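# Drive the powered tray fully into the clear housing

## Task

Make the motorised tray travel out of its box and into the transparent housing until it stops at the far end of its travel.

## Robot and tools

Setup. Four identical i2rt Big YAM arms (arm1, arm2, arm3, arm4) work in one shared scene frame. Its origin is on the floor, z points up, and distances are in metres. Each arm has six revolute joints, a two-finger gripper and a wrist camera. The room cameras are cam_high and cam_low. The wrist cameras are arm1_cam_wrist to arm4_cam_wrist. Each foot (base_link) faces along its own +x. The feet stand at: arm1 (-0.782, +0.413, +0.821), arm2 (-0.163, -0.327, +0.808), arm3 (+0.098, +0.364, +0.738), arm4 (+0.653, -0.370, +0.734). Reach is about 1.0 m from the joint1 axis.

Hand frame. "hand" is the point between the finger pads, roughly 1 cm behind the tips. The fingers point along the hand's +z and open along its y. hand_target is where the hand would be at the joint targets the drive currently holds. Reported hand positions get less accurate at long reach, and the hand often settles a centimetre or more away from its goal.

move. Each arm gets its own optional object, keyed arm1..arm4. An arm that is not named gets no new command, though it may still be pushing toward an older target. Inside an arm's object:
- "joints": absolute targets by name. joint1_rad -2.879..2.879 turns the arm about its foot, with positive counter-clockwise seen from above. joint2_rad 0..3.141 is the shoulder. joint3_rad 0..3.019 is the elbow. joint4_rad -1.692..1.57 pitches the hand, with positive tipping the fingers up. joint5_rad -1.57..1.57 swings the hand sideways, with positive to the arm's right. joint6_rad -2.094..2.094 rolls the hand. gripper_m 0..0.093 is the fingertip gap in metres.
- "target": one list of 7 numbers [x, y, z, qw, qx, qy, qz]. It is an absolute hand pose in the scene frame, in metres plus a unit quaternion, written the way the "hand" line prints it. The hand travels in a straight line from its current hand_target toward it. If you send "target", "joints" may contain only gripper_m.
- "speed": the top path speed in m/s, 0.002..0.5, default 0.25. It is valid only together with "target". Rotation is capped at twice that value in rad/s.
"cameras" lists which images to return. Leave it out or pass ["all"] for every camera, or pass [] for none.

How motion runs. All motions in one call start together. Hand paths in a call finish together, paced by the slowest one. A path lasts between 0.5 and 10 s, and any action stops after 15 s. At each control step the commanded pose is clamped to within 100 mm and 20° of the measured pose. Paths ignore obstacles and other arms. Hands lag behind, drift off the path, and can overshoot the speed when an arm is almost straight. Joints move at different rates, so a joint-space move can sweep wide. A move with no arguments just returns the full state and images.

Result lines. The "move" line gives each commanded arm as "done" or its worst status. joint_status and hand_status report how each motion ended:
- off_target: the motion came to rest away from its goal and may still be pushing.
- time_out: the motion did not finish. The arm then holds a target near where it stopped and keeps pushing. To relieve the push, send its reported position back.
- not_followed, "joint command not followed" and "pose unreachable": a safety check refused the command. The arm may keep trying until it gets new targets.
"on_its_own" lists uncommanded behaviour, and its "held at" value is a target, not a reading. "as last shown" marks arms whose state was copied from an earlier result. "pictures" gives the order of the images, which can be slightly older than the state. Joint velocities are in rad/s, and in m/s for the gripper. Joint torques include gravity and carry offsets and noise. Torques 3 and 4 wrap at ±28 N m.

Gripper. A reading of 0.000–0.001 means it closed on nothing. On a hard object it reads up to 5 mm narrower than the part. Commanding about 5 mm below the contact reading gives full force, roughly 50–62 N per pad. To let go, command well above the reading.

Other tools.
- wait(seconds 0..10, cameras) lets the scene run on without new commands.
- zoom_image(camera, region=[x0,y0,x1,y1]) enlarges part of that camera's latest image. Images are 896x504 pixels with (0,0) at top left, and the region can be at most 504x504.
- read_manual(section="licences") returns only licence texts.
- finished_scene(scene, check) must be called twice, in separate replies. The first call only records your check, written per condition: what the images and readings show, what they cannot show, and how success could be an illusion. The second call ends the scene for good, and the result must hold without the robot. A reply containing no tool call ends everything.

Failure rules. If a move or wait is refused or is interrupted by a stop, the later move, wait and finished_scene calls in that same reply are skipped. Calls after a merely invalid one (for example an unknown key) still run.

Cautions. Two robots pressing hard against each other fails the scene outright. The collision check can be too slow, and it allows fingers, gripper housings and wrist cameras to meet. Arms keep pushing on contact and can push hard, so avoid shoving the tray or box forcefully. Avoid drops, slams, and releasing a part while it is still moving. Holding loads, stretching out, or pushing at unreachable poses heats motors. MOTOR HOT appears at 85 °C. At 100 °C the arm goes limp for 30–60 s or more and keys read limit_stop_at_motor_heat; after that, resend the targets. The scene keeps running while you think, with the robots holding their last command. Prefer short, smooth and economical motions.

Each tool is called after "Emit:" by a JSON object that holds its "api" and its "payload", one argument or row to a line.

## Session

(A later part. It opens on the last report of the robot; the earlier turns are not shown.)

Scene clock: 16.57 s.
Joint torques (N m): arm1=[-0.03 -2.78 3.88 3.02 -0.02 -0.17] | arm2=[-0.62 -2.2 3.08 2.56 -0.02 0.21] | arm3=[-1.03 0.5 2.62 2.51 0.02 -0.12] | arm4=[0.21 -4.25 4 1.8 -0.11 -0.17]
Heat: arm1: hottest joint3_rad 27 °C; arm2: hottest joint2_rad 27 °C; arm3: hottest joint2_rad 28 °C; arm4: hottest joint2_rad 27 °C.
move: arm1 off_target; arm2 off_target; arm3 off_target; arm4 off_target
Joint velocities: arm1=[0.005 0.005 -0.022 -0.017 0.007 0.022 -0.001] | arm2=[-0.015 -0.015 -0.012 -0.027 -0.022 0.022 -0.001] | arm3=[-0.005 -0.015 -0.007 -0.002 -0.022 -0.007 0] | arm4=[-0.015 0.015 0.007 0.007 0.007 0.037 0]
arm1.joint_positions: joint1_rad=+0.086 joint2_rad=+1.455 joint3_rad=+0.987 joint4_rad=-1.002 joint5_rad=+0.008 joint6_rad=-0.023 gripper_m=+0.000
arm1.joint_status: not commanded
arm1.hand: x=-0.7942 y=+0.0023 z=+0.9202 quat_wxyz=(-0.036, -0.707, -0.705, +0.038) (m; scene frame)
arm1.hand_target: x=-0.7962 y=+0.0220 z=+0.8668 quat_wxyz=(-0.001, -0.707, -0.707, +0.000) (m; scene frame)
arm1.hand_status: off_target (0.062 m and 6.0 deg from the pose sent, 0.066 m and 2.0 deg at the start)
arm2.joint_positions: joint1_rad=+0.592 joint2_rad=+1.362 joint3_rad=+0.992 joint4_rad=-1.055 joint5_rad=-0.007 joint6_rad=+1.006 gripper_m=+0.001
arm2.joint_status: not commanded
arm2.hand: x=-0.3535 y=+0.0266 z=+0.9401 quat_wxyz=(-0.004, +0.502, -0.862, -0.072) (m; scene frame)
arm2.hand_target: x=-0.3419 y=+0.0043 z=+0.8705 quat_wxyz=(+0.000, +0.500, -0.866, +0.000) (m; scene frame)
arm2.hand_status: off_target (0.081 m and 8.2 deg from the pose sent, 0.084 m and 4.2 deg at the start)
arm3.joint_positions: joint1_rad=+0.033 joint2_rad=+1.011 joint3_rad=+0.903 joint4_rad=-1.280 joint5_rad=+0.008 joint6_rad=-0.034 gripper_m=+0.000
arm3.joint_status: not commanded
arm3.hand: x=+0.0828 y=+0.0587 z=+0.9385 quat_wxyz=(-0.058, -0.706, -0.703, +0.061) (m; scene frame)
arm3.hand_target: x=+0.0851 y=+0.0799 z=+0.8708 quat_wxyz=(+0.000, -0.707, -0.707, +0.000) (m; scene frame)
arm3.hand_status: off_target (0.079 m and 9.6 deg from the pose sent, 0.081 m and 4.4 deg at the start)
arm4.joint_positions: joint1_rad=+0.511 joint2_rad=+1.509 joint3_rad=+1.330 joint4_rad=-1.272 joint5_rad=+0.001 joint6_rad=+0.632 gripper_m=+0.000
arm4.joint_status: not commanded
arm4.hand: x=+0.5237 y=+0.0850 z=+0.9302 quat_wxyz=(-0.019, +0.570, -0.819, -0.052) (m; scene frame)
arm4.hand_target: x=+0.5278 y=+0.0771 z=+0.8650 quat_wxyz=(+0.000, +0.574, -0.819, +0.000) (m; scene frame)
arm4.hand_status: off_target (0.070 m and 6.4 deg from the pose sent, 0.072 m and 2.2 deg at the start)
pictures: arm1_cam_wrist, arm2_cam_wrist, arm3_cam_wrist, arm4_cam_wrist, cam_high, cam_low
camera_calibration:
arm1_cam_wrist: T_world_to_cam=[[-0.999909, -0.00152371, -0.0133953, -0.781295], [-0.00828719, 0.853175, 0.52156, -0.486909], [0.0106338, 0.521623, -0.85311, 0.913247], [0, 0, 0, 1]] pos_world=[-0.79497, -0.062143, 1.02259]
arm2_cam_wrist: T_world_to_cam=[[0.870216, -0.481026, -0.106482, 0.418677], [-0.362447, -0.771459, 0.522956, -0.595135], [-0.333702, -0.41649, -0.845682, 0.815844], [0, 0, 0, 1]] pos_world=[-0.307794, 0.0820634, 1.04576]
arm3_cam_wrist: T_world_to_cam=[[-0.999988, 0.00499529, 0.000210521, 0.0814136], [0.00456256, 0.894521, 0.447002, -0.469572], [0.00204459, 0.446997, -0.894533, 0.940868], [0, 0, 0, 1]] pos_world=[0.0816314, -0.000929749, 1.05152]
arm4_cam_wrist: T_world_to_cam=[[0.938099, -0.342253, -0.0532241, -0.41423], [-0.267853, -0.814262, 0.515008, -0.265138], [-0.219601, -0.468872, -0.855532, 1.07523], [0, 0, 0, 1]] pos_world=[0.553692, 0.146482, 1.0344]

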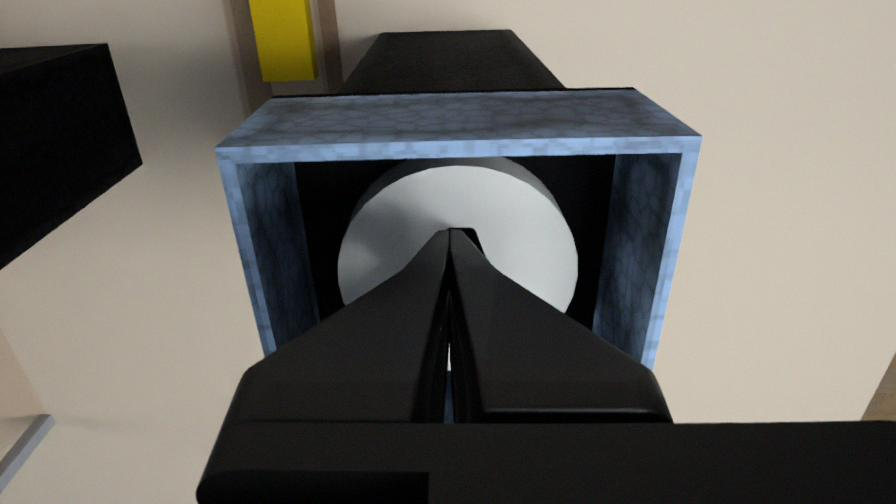

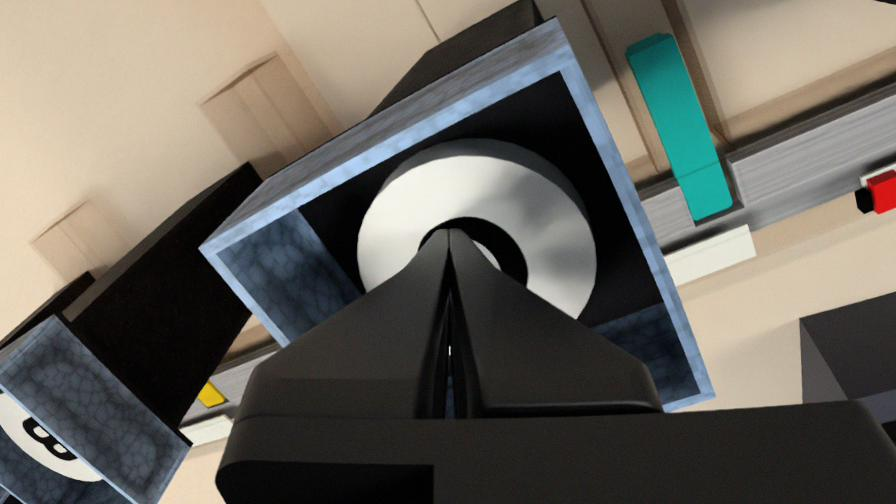

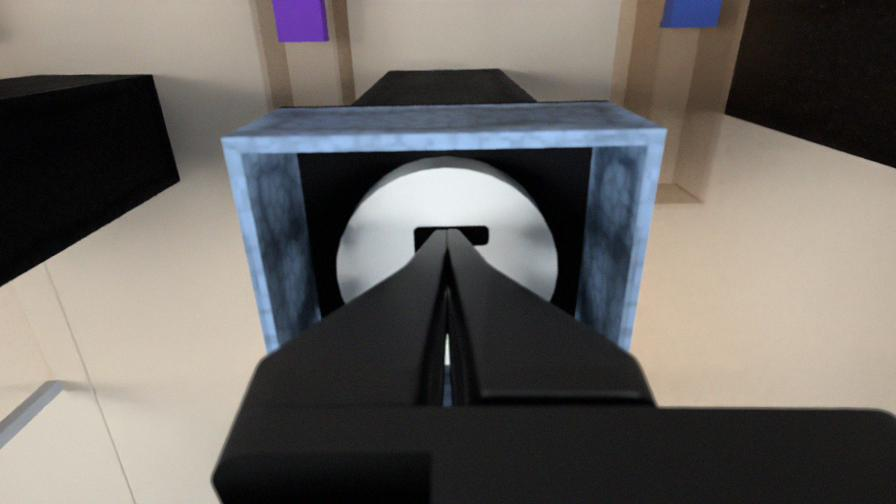

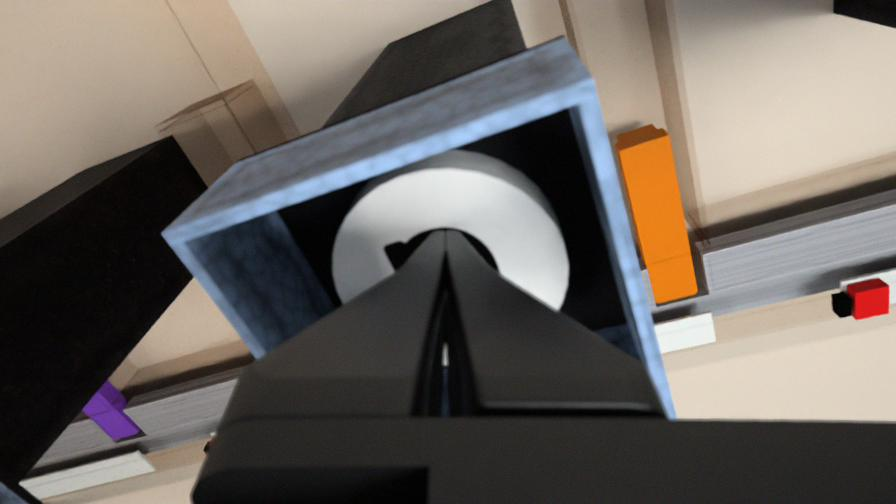

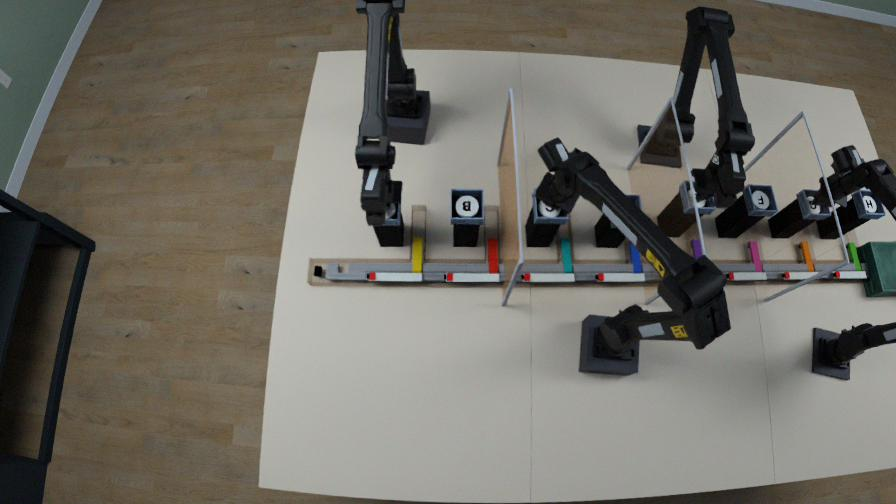

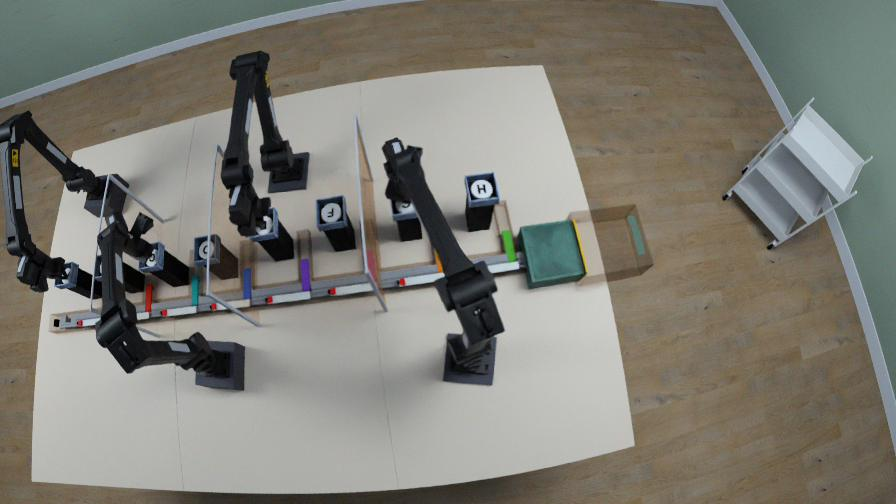

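Emit:
{"api": "wait", "payload": {
  "seconds": 0.5,
  "cameras": ["cam_high", "cam_low", "arm4_cam_wrist", "arm2_cam_wrist"]
}}

Emit:
{"api": "zoom_image", "payload": {
  "camera": "cam_high",
  "region": [290, 160, 600, 320]
}}

Emit:
{"api": "zoom_image", "payload": {
  "camera": "cam_high",
  "region": [586, 160, 896, 320]
}}

Emit:
{"api": "zoom_image", "payload": {
  "camera": "cam_low",
  "region": [40, 200, 350, 360]
}}

Emit:
{"api": "zoom_image", "payload": {
  "camera": "cam_low",
  "region": [250, 150, 560, 330]
}}

Scene clock: 17.27 s.
Joint torques (N m): arm1=[-0.21 -2.67 3.86 3.04 -0.01 -0.17] | arm2=[-0.32 -2.2 3.03 2.52 -0.02 0.18] | arm3=[-1.08 0.5 2.62 2.45 0.03 -0.11] | arm4=[0.15 -4.25 4 1.83 -0.11 -0.17]
Heat: arm1: hottest joint3_rad 27 °C; arm2: hottest joint2_rad 27 °C; arm3: hottest joint2_rad 28 °C; arm4: hottest joint2_rad 27 °C.
Joint velocities: arm1=[0.005 -0.015 -0.007 0.002 0.007 -0.007 -0.001] | arm2=[-0.005 -0.005 0.012 0.007 -0.051 -0.007 0] | arm3=[-0.005 -0.015 0.002 -0.002 0.037 -0.051 0.001] | arm4=[0.005 0.024 -0.007 0.002 -0.037 0.081 0.001]
arm1.joint_positions: joint1_rad=+0.086 joint2_rad=+1.455 joint3_rad=+0.987 joint4_rad=-1.002 joint5_rad=+0.008 joint6_rad=-0.023 gripper_m=+0.000
arm1.joint_status: not commanded
arm1.hand: x=-0.7942 y=+0.0022 z=+0.9202 quat_wxyz=(-0.036, -0.707, -0.705, +0.038) (m; scene frame)
arm1.hand_target: x=-0.7962 y=+0.0219 z=+0.8668 quat_wxyz=(-0.001, -0.707, -0.707, +0.000) (m; scene frame)
arm1.hand_status: off_target (0.062 m and 6.0 deg from the pose sent, 0.066 m and 2.0 deg at the start)
arm2.joint_positions: joint1_rad=+0.592 joint2_rad=+1.362 joint3_rad=+0.992 joint4_rad=-1.055 joint5_rad=-0.007 joint6_rad=+1.006 gripper_m=+0.001
arm2.joint_status: not commanded
arm2.hand: x=-0.3535 y=+0.0266 z=+0.9401 quat_wxyz=(-0.004, +0.502, -0.862, -0.072) (m; scene frame)
arm2.hand_target: x=-0.3419 y=+0.0043 z=+0.8705 quat_wxyz=(+0.000, +0.500, -0.866, +0.000) (m; scene frame)
arm2.hand_status: off_target (0.081 m and 8.2 deg from the pose sent, 0.084 m and 4.2 deg at the start)
arm3.joint_positions: joint1_rad=+0.033 joint2_rad=+1.011 joint3_rad=+0.903 joint4_rad=-1.280 joint5_rad=+0.008 joint6_rad=-0.034 gripper_m=+0.000
arm3.joint_status: not commanded
arm3.hand: x=+0.0828 y=+0.0586 z=+0.9385 quat_wxyz=(-0.058, -0.706, -0.703, +0.061) (m; scene frame)
arm3.hand_target: x=+0.0851 y=+0.0798 z=+0.8708 quat_wxyz=(+0.000, -0.707, -0.707, +0.000) (m; scene frame)
arm3.hand_status: off_target (0.079 m and 9.7 deg from the pose sent, 0.081 m and 4.4 deg at the start)
arm4.joint_positions: joint1_rad=+0.511 joint2_rad=+1.509 joint3_rad=+1.330 joint4_rad=-1.272 joint5_rad=+0.001 joint6_rad=+0.632 gripper_m=+0.000
arm4.joint_status: not commanded
arm4.hand: x=+0.5238 y=+0.0849 z=+0.9300 quat_wxyz=(-0.019, +0.570, -0.819, -0.052) (m; scene frame)
arm4.hand_target: x=+0.5279 y=+0.0770 z=+0.8649 quat_wxyz=(+0.000, +0.574, -0.819, +0.000) (m; scene frame)
arm4.hand_status: off_target (0.070 m and 6.4 deg from the pose sent, 0.072 m and 2.2 deg at the start)
wait: 0.50 s; at rest by 0.07 s
pictures: arm2_cam_wrist, arm4_cam_wrist, cam_high, cam_low
camera_calibration:
arm2_cam_wrist: T_world_to_cam=[[0.870216, -0.481026, -0.106482, 0.418677], [-0.362447, -0.771459, 0.522956, -0.595135], [-0.333702, -0.41649, -0.845682, 0.815844], [0, 0, 0, 1]] pos_world=[-0.307794, 0.0820634, 1.04576]
arm4_cam_wrist: T_world_to_cam=[[0.938105, -0.342273, -0.0530005, -0.414518], [-0.267907, -0.814073, 0.515278, -0.265384], [-0.219512, -0.469186, -0.855383, 1.07489], [0, 0, 0, 1]] pos_world=[0.553715, 0.146405, 1.03422]

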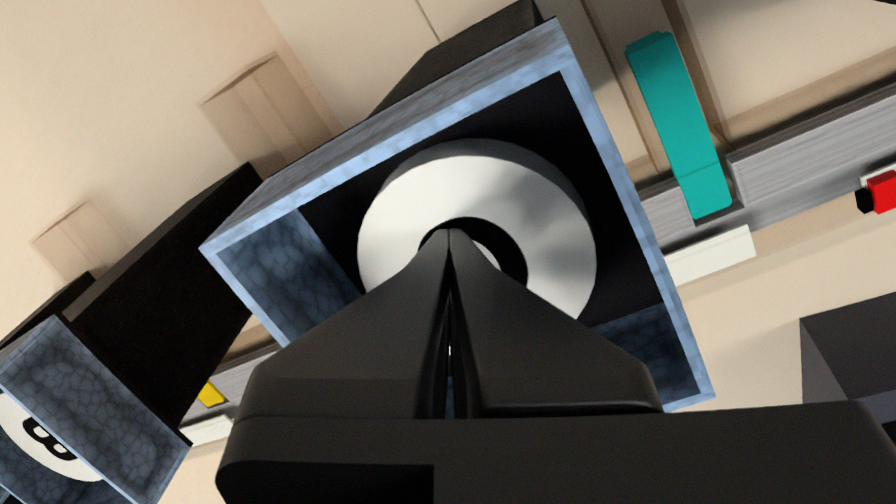

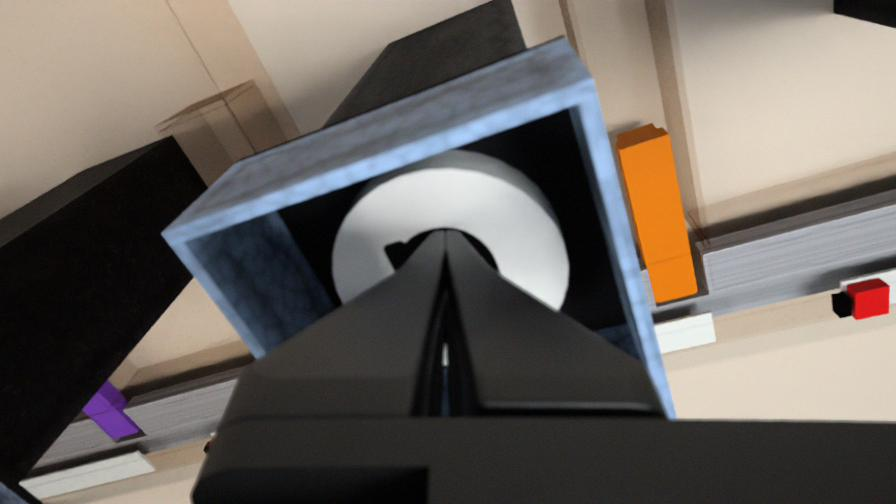

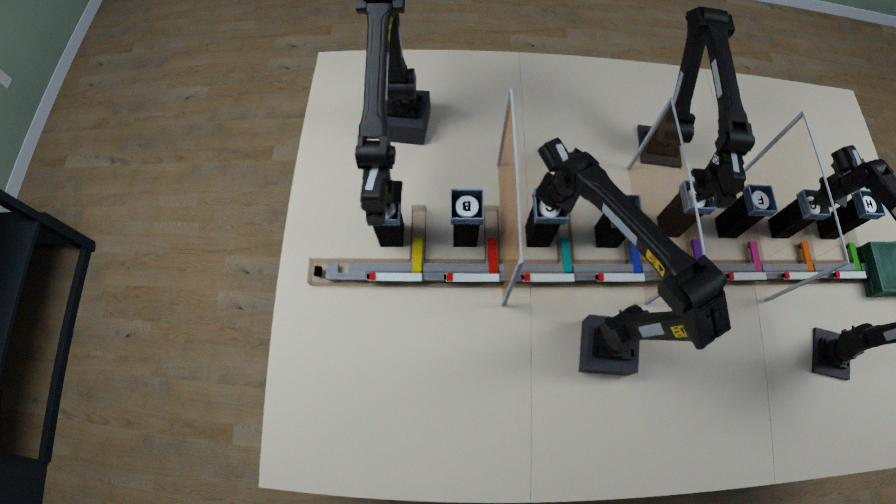

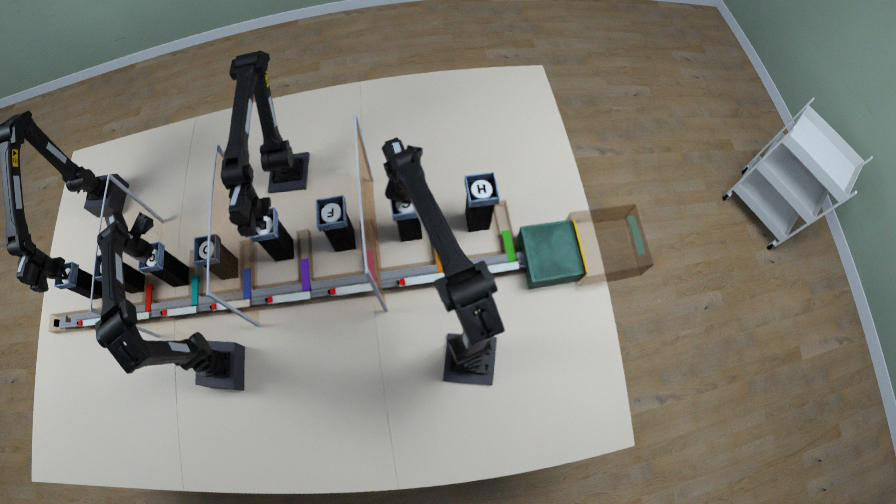

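Scaled by 1.626 from the camera's 896x504 image, which has a finer 1280x720 frame.

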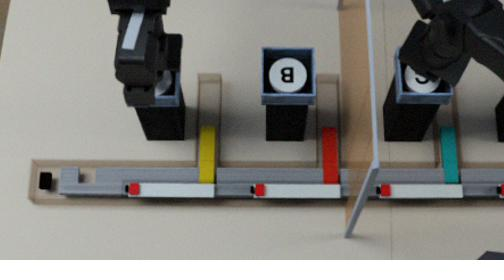

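Scaled by 1.626 from the camera's 896x504 image, which has a finer 1280x720 frame.

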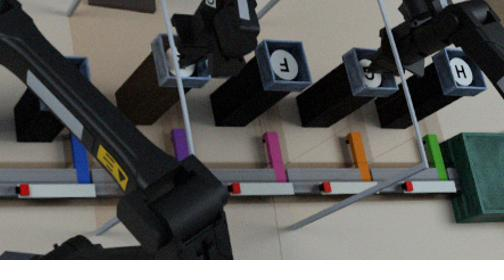

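Scaled by 1.626 from the camera's 896x504 image, which has a finer 1280x720 frame.

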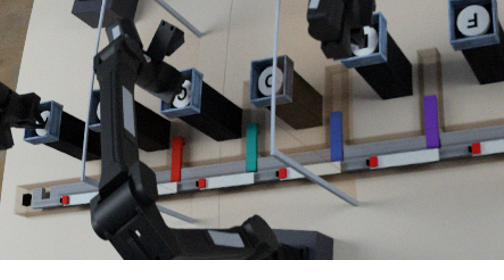

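Scaled by 1.626 from the camera's 896x504 image, which has a finer 1280x720 frame.

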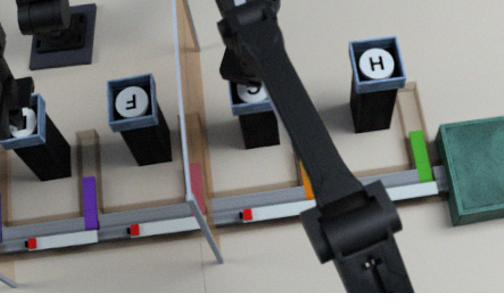

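Emit:
{"api": "move", "payload": {
  "cameras": ["arm1_cam_wrist", "arm3_cam_wrist"]
}}

Emit:
{"api": "zoom_image", "payload": {
  "camera": "arm1_cam_wrist",
  "region": [200, 70, 720, 370]
}}

Emit:
{"api": "zoom_image", "payload": {
  "camera": "arm1_cam_wrist",
  "region": [200, 70, 700, 370]
}}

Scene clock: 17.57 s.
Joint torques (N m): arm1=[-0.15 -2.43 3.88 3.03 -0.02 -0.17] | arm2=[-0.32 -2.08 3.02 2.61 -0.05 0.18] | arm3=[-0.91 0.5 2.65 2.5 0.03 -0.1] | arm4=[0.21 -4.25 4 1.83 -0.11 -0.17]
Heat: arm1: hottest joint3_rad 27 °C; arm2: hottest joint2_rad 27 °C; arm3: hottest joint2_rad 28 °C; arm4: hottest joint2_rad 27 °C.
Joint velocities: arm1=[-0.005 -0.005 0.002 -0.007 -0.037 0.037 0.001] | arm2=[-0.015 -0.005 -0.012 0.007 -0.095 -0.007 -0.001] | arm3=[-0.015 -0.005 -0.002 0.002 -0.037 -0.007 0] | arm4=[-0.005 -0.015 0.007 -0.002 0.022 -0.007 0]
arm1.joint_positions: joint1_rad=+0.086 joint2_rad=+1.455 joint3_rad=+0.987 joint4_rad=-1.002 joint5_rad=+0.008 joint6_rad=-0.023 gripper_m=+0.000
arm1.joint_status: not commanded
arm1.hand: x=-0.7942 y=+0.0022 z=+0.9202 quat_wxyz=(-0.036, -0.707, -0.705, +0.038) (m; scene frame)
arm1.hand_target: x=-0.7962 y=+0.0219 z=+0.8668 quat_wxyz=(-0.001, -0.707, -0.707, +0.000) (m; scene frame)
arm1.hand_status: off_target (0.062 m and 6.0 deg from the pose sent, 0.066 m and 2.0 deg at the start)
arm2.joint_positions: joint1_rad=+0.592 joint2_rad=+1.362 joint3_rad=+0.992 joint4_rad=-1.054 joint5_rad=-0.007 joint6_rad=+1.006 gripper_m=+0.001
arm2.joint_status: not commanded
arm2.hand: x=-0.3536 y=+0.0267 z=+0.9401 quat_wxyz=(-0.004, +0.502, -0.862, -0.072) (m; scene frame)
arm2.hand_target: x=-0.3420 y=+0.0044 z=+0.8705 quat_wxyz=(+0.000, +0.500, -0.866, +0.000) (m; scene frame)
arm2.hand_status: off_target (0.081 m and 8.3 deg from the pose sent, 0.084 m and 4.2 deg at the start)
arm3.joint_positions: joint1_rad=+0.033 joint2_rad=+1.011 joint3_rad=+0.903 joint4_rad=-1.280 joint5_rad=+0.008 joint6_rad=-0.034 gripper_m=+0.000
arm3.joint_status: not commanded
arm3.hand: x=+0.0828 y=+0.0586 z=+0.9385 quat_wxyz=(-0.058, -0.706, -0.703, +0.061) (m; scene frame)
arm3.hand_target: x=+0.0851 y=+0.0799 z=+0.8708 quat_wxyz=(+0.000, -0.707, -0.707, +0.000) (m; scene frame)
arm3.hand_status: off_target (0.079 m and 9.7 deg from the pose sent, 0.081 m and 4.4 deg at the start)
arm4.joint_positions: joint1_rad=+0.511 joint2_rad=+1.509 joint3_rad=+1.330 joint4_rad=-1.272 joint5_rad=+0.001 joint6_rad=+0.632 gripper_m=+0.000
arm4.joint_status: not commanded
arm4.hand: x=+0.5238 y=+0.0849 z=+0.9300 quat_wxyz=(-0.019, +0.570, -0.819, -0.052) (m; scene frame)
arm4.hand_target: x=+0.5279 y=+0.0770 z=+0.8649 quat_wxyz=(+0.000, +0.574, -0.819, +0.000) (m; scene frame)
arm4.hand_status: off_target (0.070 m and 6.4 deg from the pose sent, 0.072 m and 2.2 deg at the start)
pictures: arm1_cam_wrist, arm3_cam_wrist
camera_calibration:
arm1_cam_wrist: T_world_to_cam=[[-0.999909, -0.00152618, -0.0133855, -0.781306], [-0.00828015, 0.853373, 0.521234, -0.48653], [0.0106274, 0.521298, -0.853309, 0.913482], [0, 0, 0, 1]] pos_world=[-0.794972, -0.0621972, 1.02262]
arm3_cam_wrist: T_world_to_cam=[[-0.999987, 0.00499927, 0.000222421, 0.0813992], [0.00457221, 0.894692, 0.446661, -0.469187], [0.00203398, 0.446656, -0.894703, 0.941104], [0, 0, 0, 1]] pos_world=[0.0816292, -0.000979065, 1.05156]

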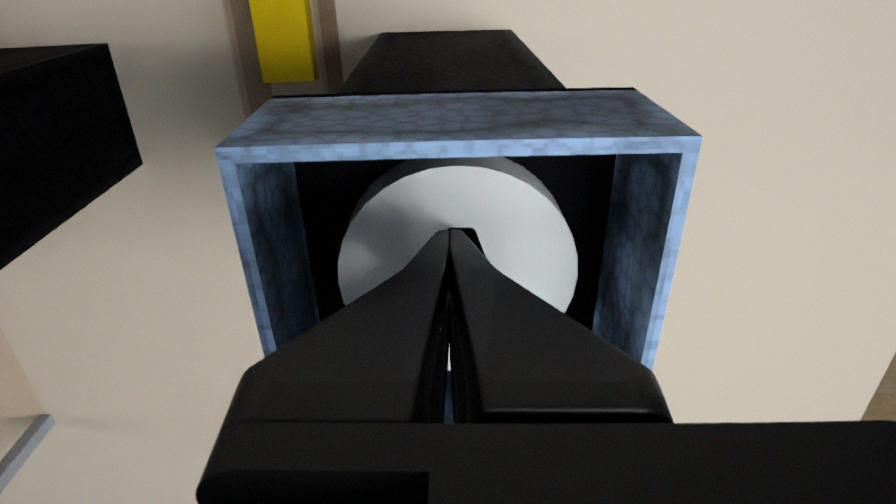

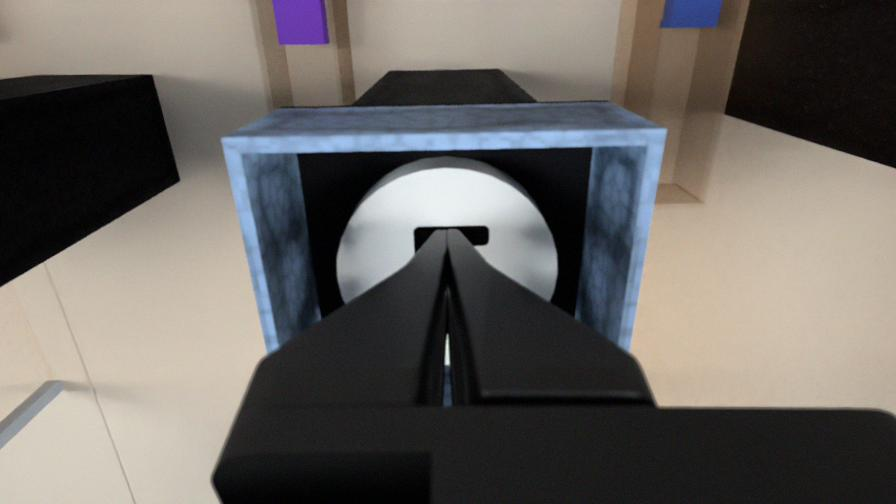

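Region (200, 70, 720, 370) is 520x300 pixels. A region can be at most 504 by 504 pixels.

Scaled by 1.008 from the camera's 896x504 image, which has a finer 1280x720 frame.

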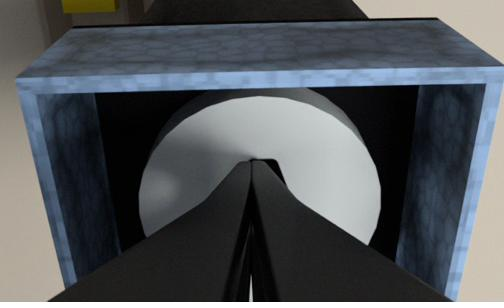

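Emit:
{"api": "move", "payload": {
  "arm1": {"target": [-0.797, 0.011, 0.97, 0, 0.7071, 0.7071, 0], "speed": 0.2},
  "arm2": {"target": [-0.3485, 0.022, 0.98, 0, -0.5, 0.866, 0], "speed": 0.2},
  "arm3": {"target": [0.085, 0.063, 0.97, 0, 0.7071, 0.7071, 0], "speed": 0.2},
  "arm4": {"target": [0.526, 0.087, 0.97, 0, -0.574, 0.819, 0], "speed": 0.2}
}}

Emit:
{"api": "zoom_image", "payload": {
  "camera": "cam_high",
  "region": [290, 160, 600, 320]
}}

Emit:
{"api": "zoom_image", "payload": {
  "camera": "cam_high",
  "region": [586, 160, 896, 320]
}}

Scene clock: 19.33 s.
Joint torques (N m): arm1=[-0.03 -9.99 11.36 0.47 0.01 -0.15] | arm2=[-0.91 -9.82 13.29 -0.43 -0.09 0.08] | arm3=[-0.62 -7.41 15.57 0.08 -0.01 -0.08] | arm4=[0.09 -11.75 15.98 -0.49 -0.04 -0.17]
Heat: arm1: hottest joint3_rad 27 °C; arm2: hottest joint2_rad 27 °C; arm3: hottest joint2_rad 28 °C; arm4: hottest joint2_rad 27 °C.
move: arm1 off_target; arm2 off_target; arm3 off_target; arm4 off_target
Joint velocities: arm1=[-0.005 0.005 -0.007 0.007 -0.007 -0.066 0] | arm2=[0.005 -0.024 -0.032 -0.007 -0.081 -0.066 0.001] | arm3=[-0.015 -0.005 0.007 -0.012 -0.037 -0.037 0.001] | arm4=[-0.005 -0.005 0.017 0.002 -0.022 -0.022 -0.001]
arm1.joint_positions: joint1_rad=+0.086 joint2_rad=+1.453 joint3_rad=+1.069 joint4_rad=-1.245 joint5_rad=+0.008 joint6_rad=-0.023 gripper_m=+0.000
arm1.joint_status: not commanded
arm1.hand: x=-0.7939 y=+0.0290 z=+0.9484 quat_wxyz=(+0.019, -0.707, -0.706, -0.019) (m; scene frame)
arm1.hand_target: x=-0.7969 y=+0.0113 z=+0.9704 quat_wxyz=(+0.000, -0.708, -0.706, +0.000) (m; scene frame)
arm1.hand_status: off_target (0.028 m and 3.1 deg from the pose sent, 0.051 m and 6.0 deg at the start)
arm2.joint_positions: joint1_rad=+0.592 joint2_rad=+1.373 joint3_rad=+1.105 joint4_rad=-1.303 joint5_rad=-0.007 joint6_rad=+1.006 gripper_m=+0.000
arm2.joint_status: not commanded
arm2.hand: x=-0.3449 y=+0.0097 z=+0.9749 quat_wxyz=(-0.001, +0.503, -0.864, +0.001) (m; scene frame)
arm2.hand_target: x=-0.3485 y=+0.0219 z=+0.9802 quat_wxyz=(+0.000, +0.500, -0.866, +0.000) (m; scene frame)
arm2.hand_status: off_target (0.014 m and 0.4 deg from the pose sent, 0.040 m and 8.3 deg at the start)
arm3.joint_positions: joint1_rad=+0.033 joint2_rad=+1.086 joint3_rad=+1.012 joint4_rad=-1.502 joint5_rad=+0.009 joint6_rad=-0.034 gripper_m=+0.000
arm3.joint_status: not commanded
arm3.hand: x=+0.0832 y=+0.0759 z=+0.9576 quat_wxyz=(+0.006, -0.708, -0.706, -0.007) (m; scene frame)
arm3.hand_target: x=+0.0849 y=+0.0632 z=+0.9705 quat_wxyz=(+0.000, -0.707, -0.707, +0.000) (m; scene frame)
arm3.hand_status: off_target (0.018 m and 1.1 deg from the pose sent, 0.032 m and 9.7 deg at the start)
arm4.joint_positions: joint1_rad=+0.511 joint2_rad=+1.553 joint3_rad=+1.433 joint4_rad=-1.489 joint5_rad=+0.001 joint6_rad=+0.630 gripper_m=+0.000
arm4.joint_status: not commanded
arm4.hand: x=+0.5288 y=+0.0670 z=+0.9490 quat_wxyz=(+0.007, +0.572, -0.820, +0.022) (m; scene frame)
arm4.hand_target: x=+0.5264 y=+0.0857 z=+0.9696 quat_wxyz=(-0.001, +0.575, -0.819, +0.000) (m; scene frame)
arm4.hand_status: off_target (0.029 m and 2.7 deg from the pose sent, 0.040 m and 6.4 deg at the start)
pictures: arm1_cam_wrist, arm2_cam_wrist, arm3_cam_wrist, arm4_cam_wrist, cam_high, cam_low
camera_calibration:
arm1_cam_wrist: T_world_to_cam=[[-0.999849, 0.000208514, -0.0173713, -0.776806], [-0.0111354, 0.759812, 0.650048, -0.645816], [0.0133345, 0.650143, -0.759695, 0.833183], [0, 0, 0, 1]] pos_world=[-0.79499, -0.0508269, 1.03928]
arm2_cam_wrist: T_world_to_cam=[[0.872686, -0.48804, 0.0153943, 0.288828], [-0.40153, -0.699341, 0.591352, -0.704092], [-0.277837, -0.522245, -0.806267, 0.822954], [0, 0, 0, 1]] pos_world=[-0.306122, 0.0783435, 1.07544]
arm3_cam_wrist: T_world_to_cam=[[-0.999979, 0.00359462, -0.00538718, 0.0871507], [-0.000400129, 0.795944, 0.60537, -0.637251], [0.00646397, 0.605359, -0.795926, 0.84349], [0, 0, 0, 1]] pos_world=[0.0814416, -0.00371144, 1.0576]
arm4_cam_wrist: T_world_to_cam=[[0.938885, -0.341986, 0.0392467, -0.512278], [-0.291176, -0.728189, 0.620449, -0.381582], [-0.183606, -0.593958, -0.783264, 1.00475], [0, 0, 0, 1]] pos_world=[0.554341, 0.143725, 1.04385]

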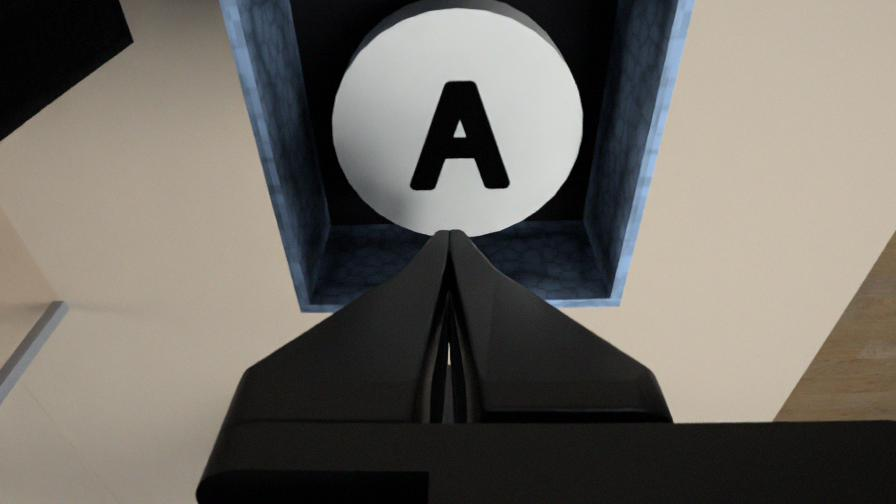

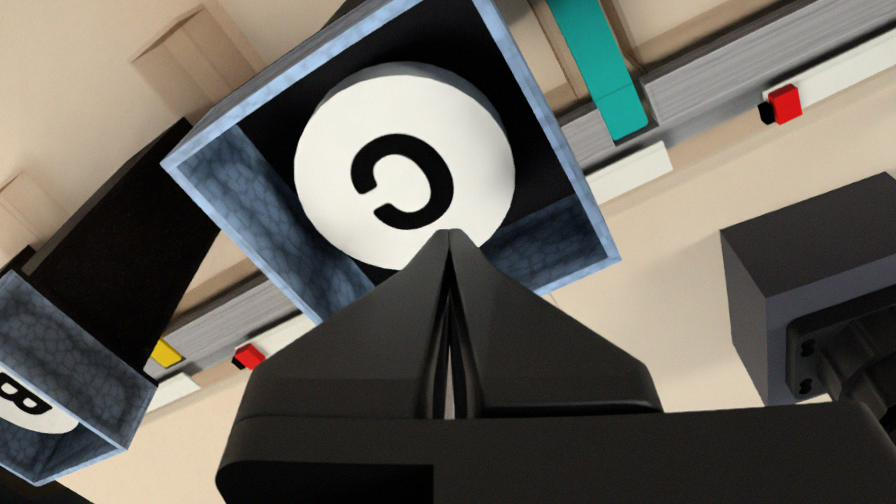

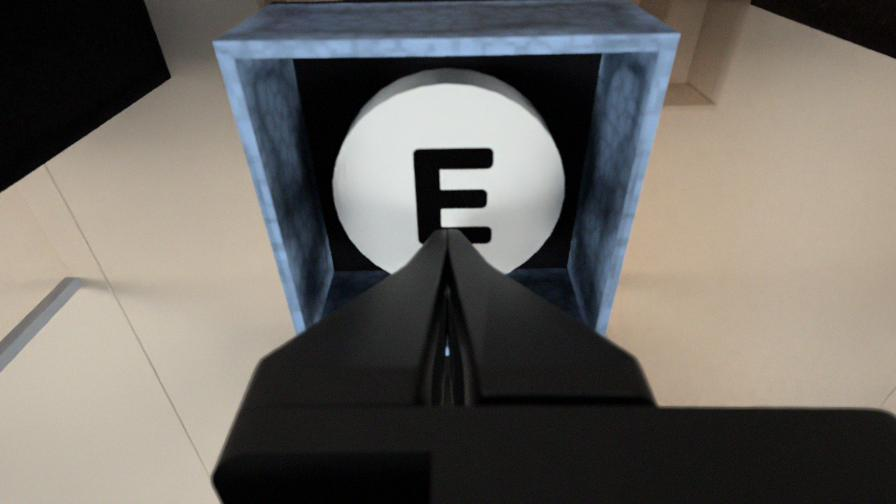

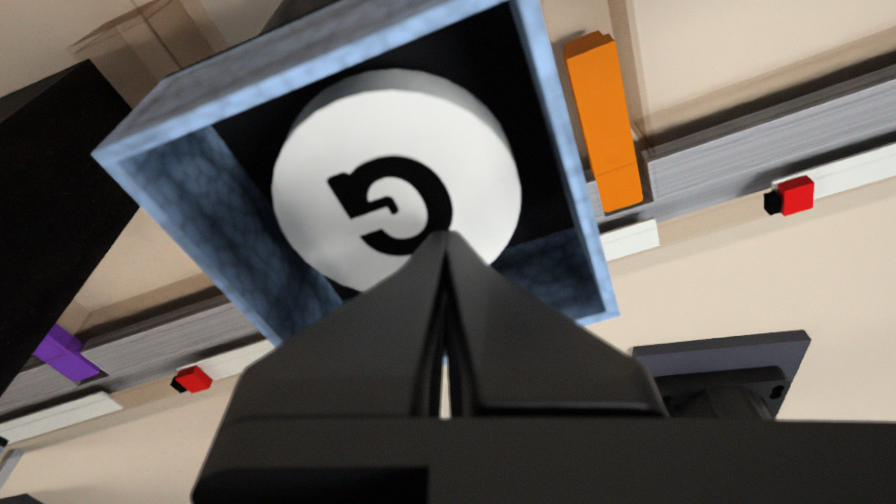

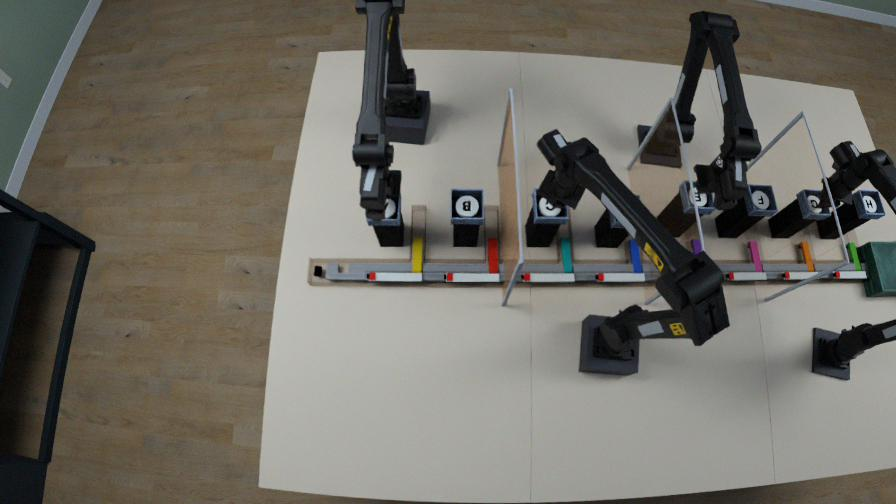

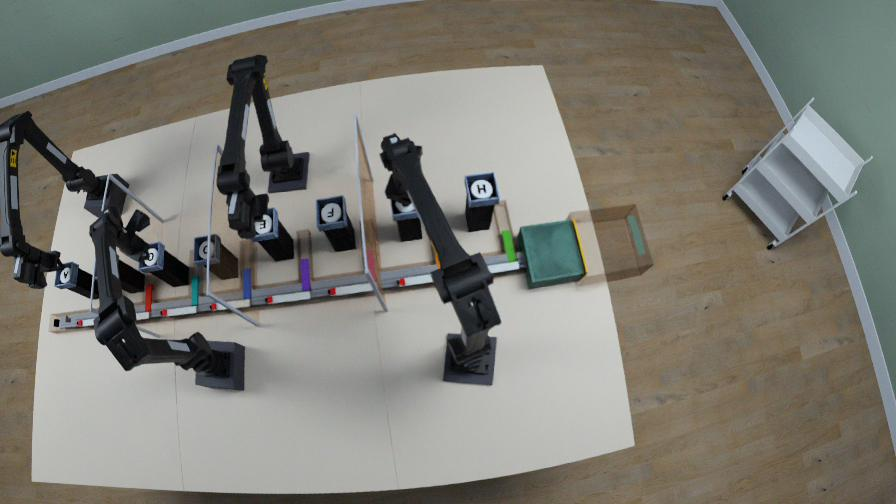

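Scaled by 1.626 from the camera's 896x504 image, which has a finer 1280x720 frame.

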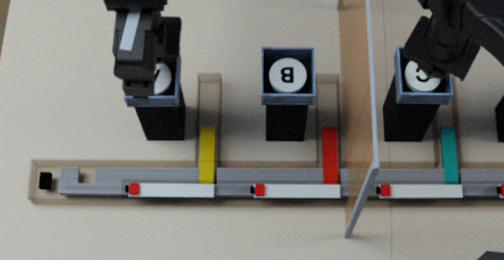

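Scaled by 1.626 from the camera's 896x504 image, which has a finer 1280x720 frame.

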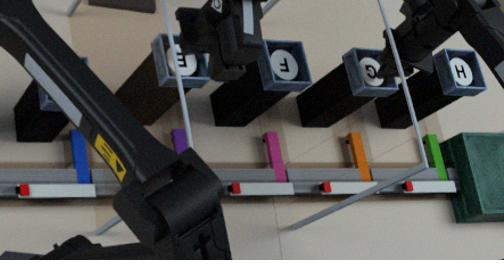

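Emit:
{"api": "zoom_image", "payload": {
  "camera": "arm4_cam_wrist",
  "region": [540, 20, 896, 280]
}}

Emit:
{"api": "zoom_image", "payload": {
  "camera": "arm2_cam_wrist",
  "region": [540, 0, 896, 220]
}}

Emit:
{"api": "zoom_image", "payload": {
  "camera": "cam_low",
  "region": [490, 180, 680, 310]
}}

Emit:
{"api": "zoom_image", "payload": {
  "camera": "cam_high",
  "region": [300, 230, 440, 300]
}}

Scaled by 1.416 from the camera's 896x504 image, which has a finer 1280x720 frame.

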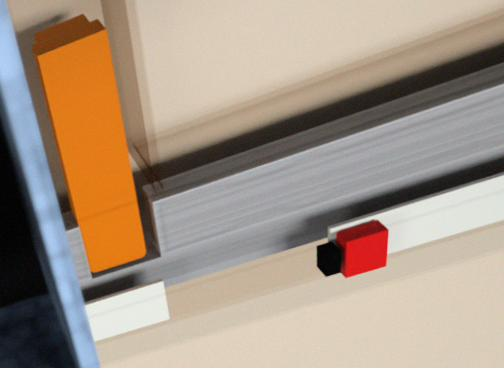

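Scaled by 1.416 from the camera's 896x504 image, which has a finer 1280x720 frame.

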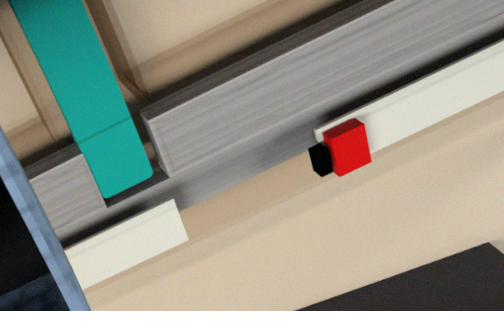

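Scaled by 2.653 from the camera's 896x504 image, which has a finer 1280x720 frame.

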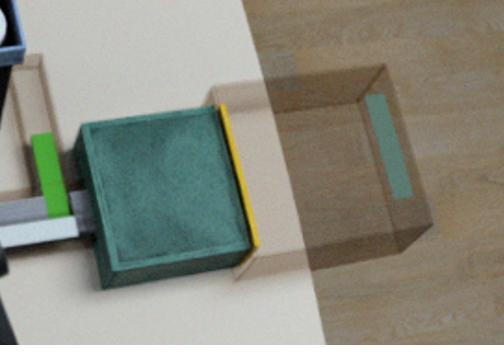

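Scaled by 3.600 from the camera's 896x504 image, which has a finer 1280x720 frame.

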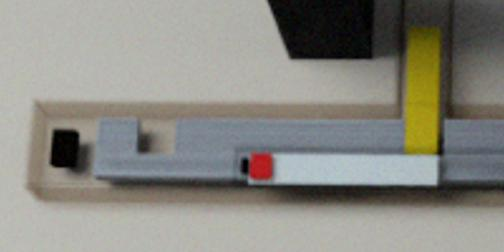

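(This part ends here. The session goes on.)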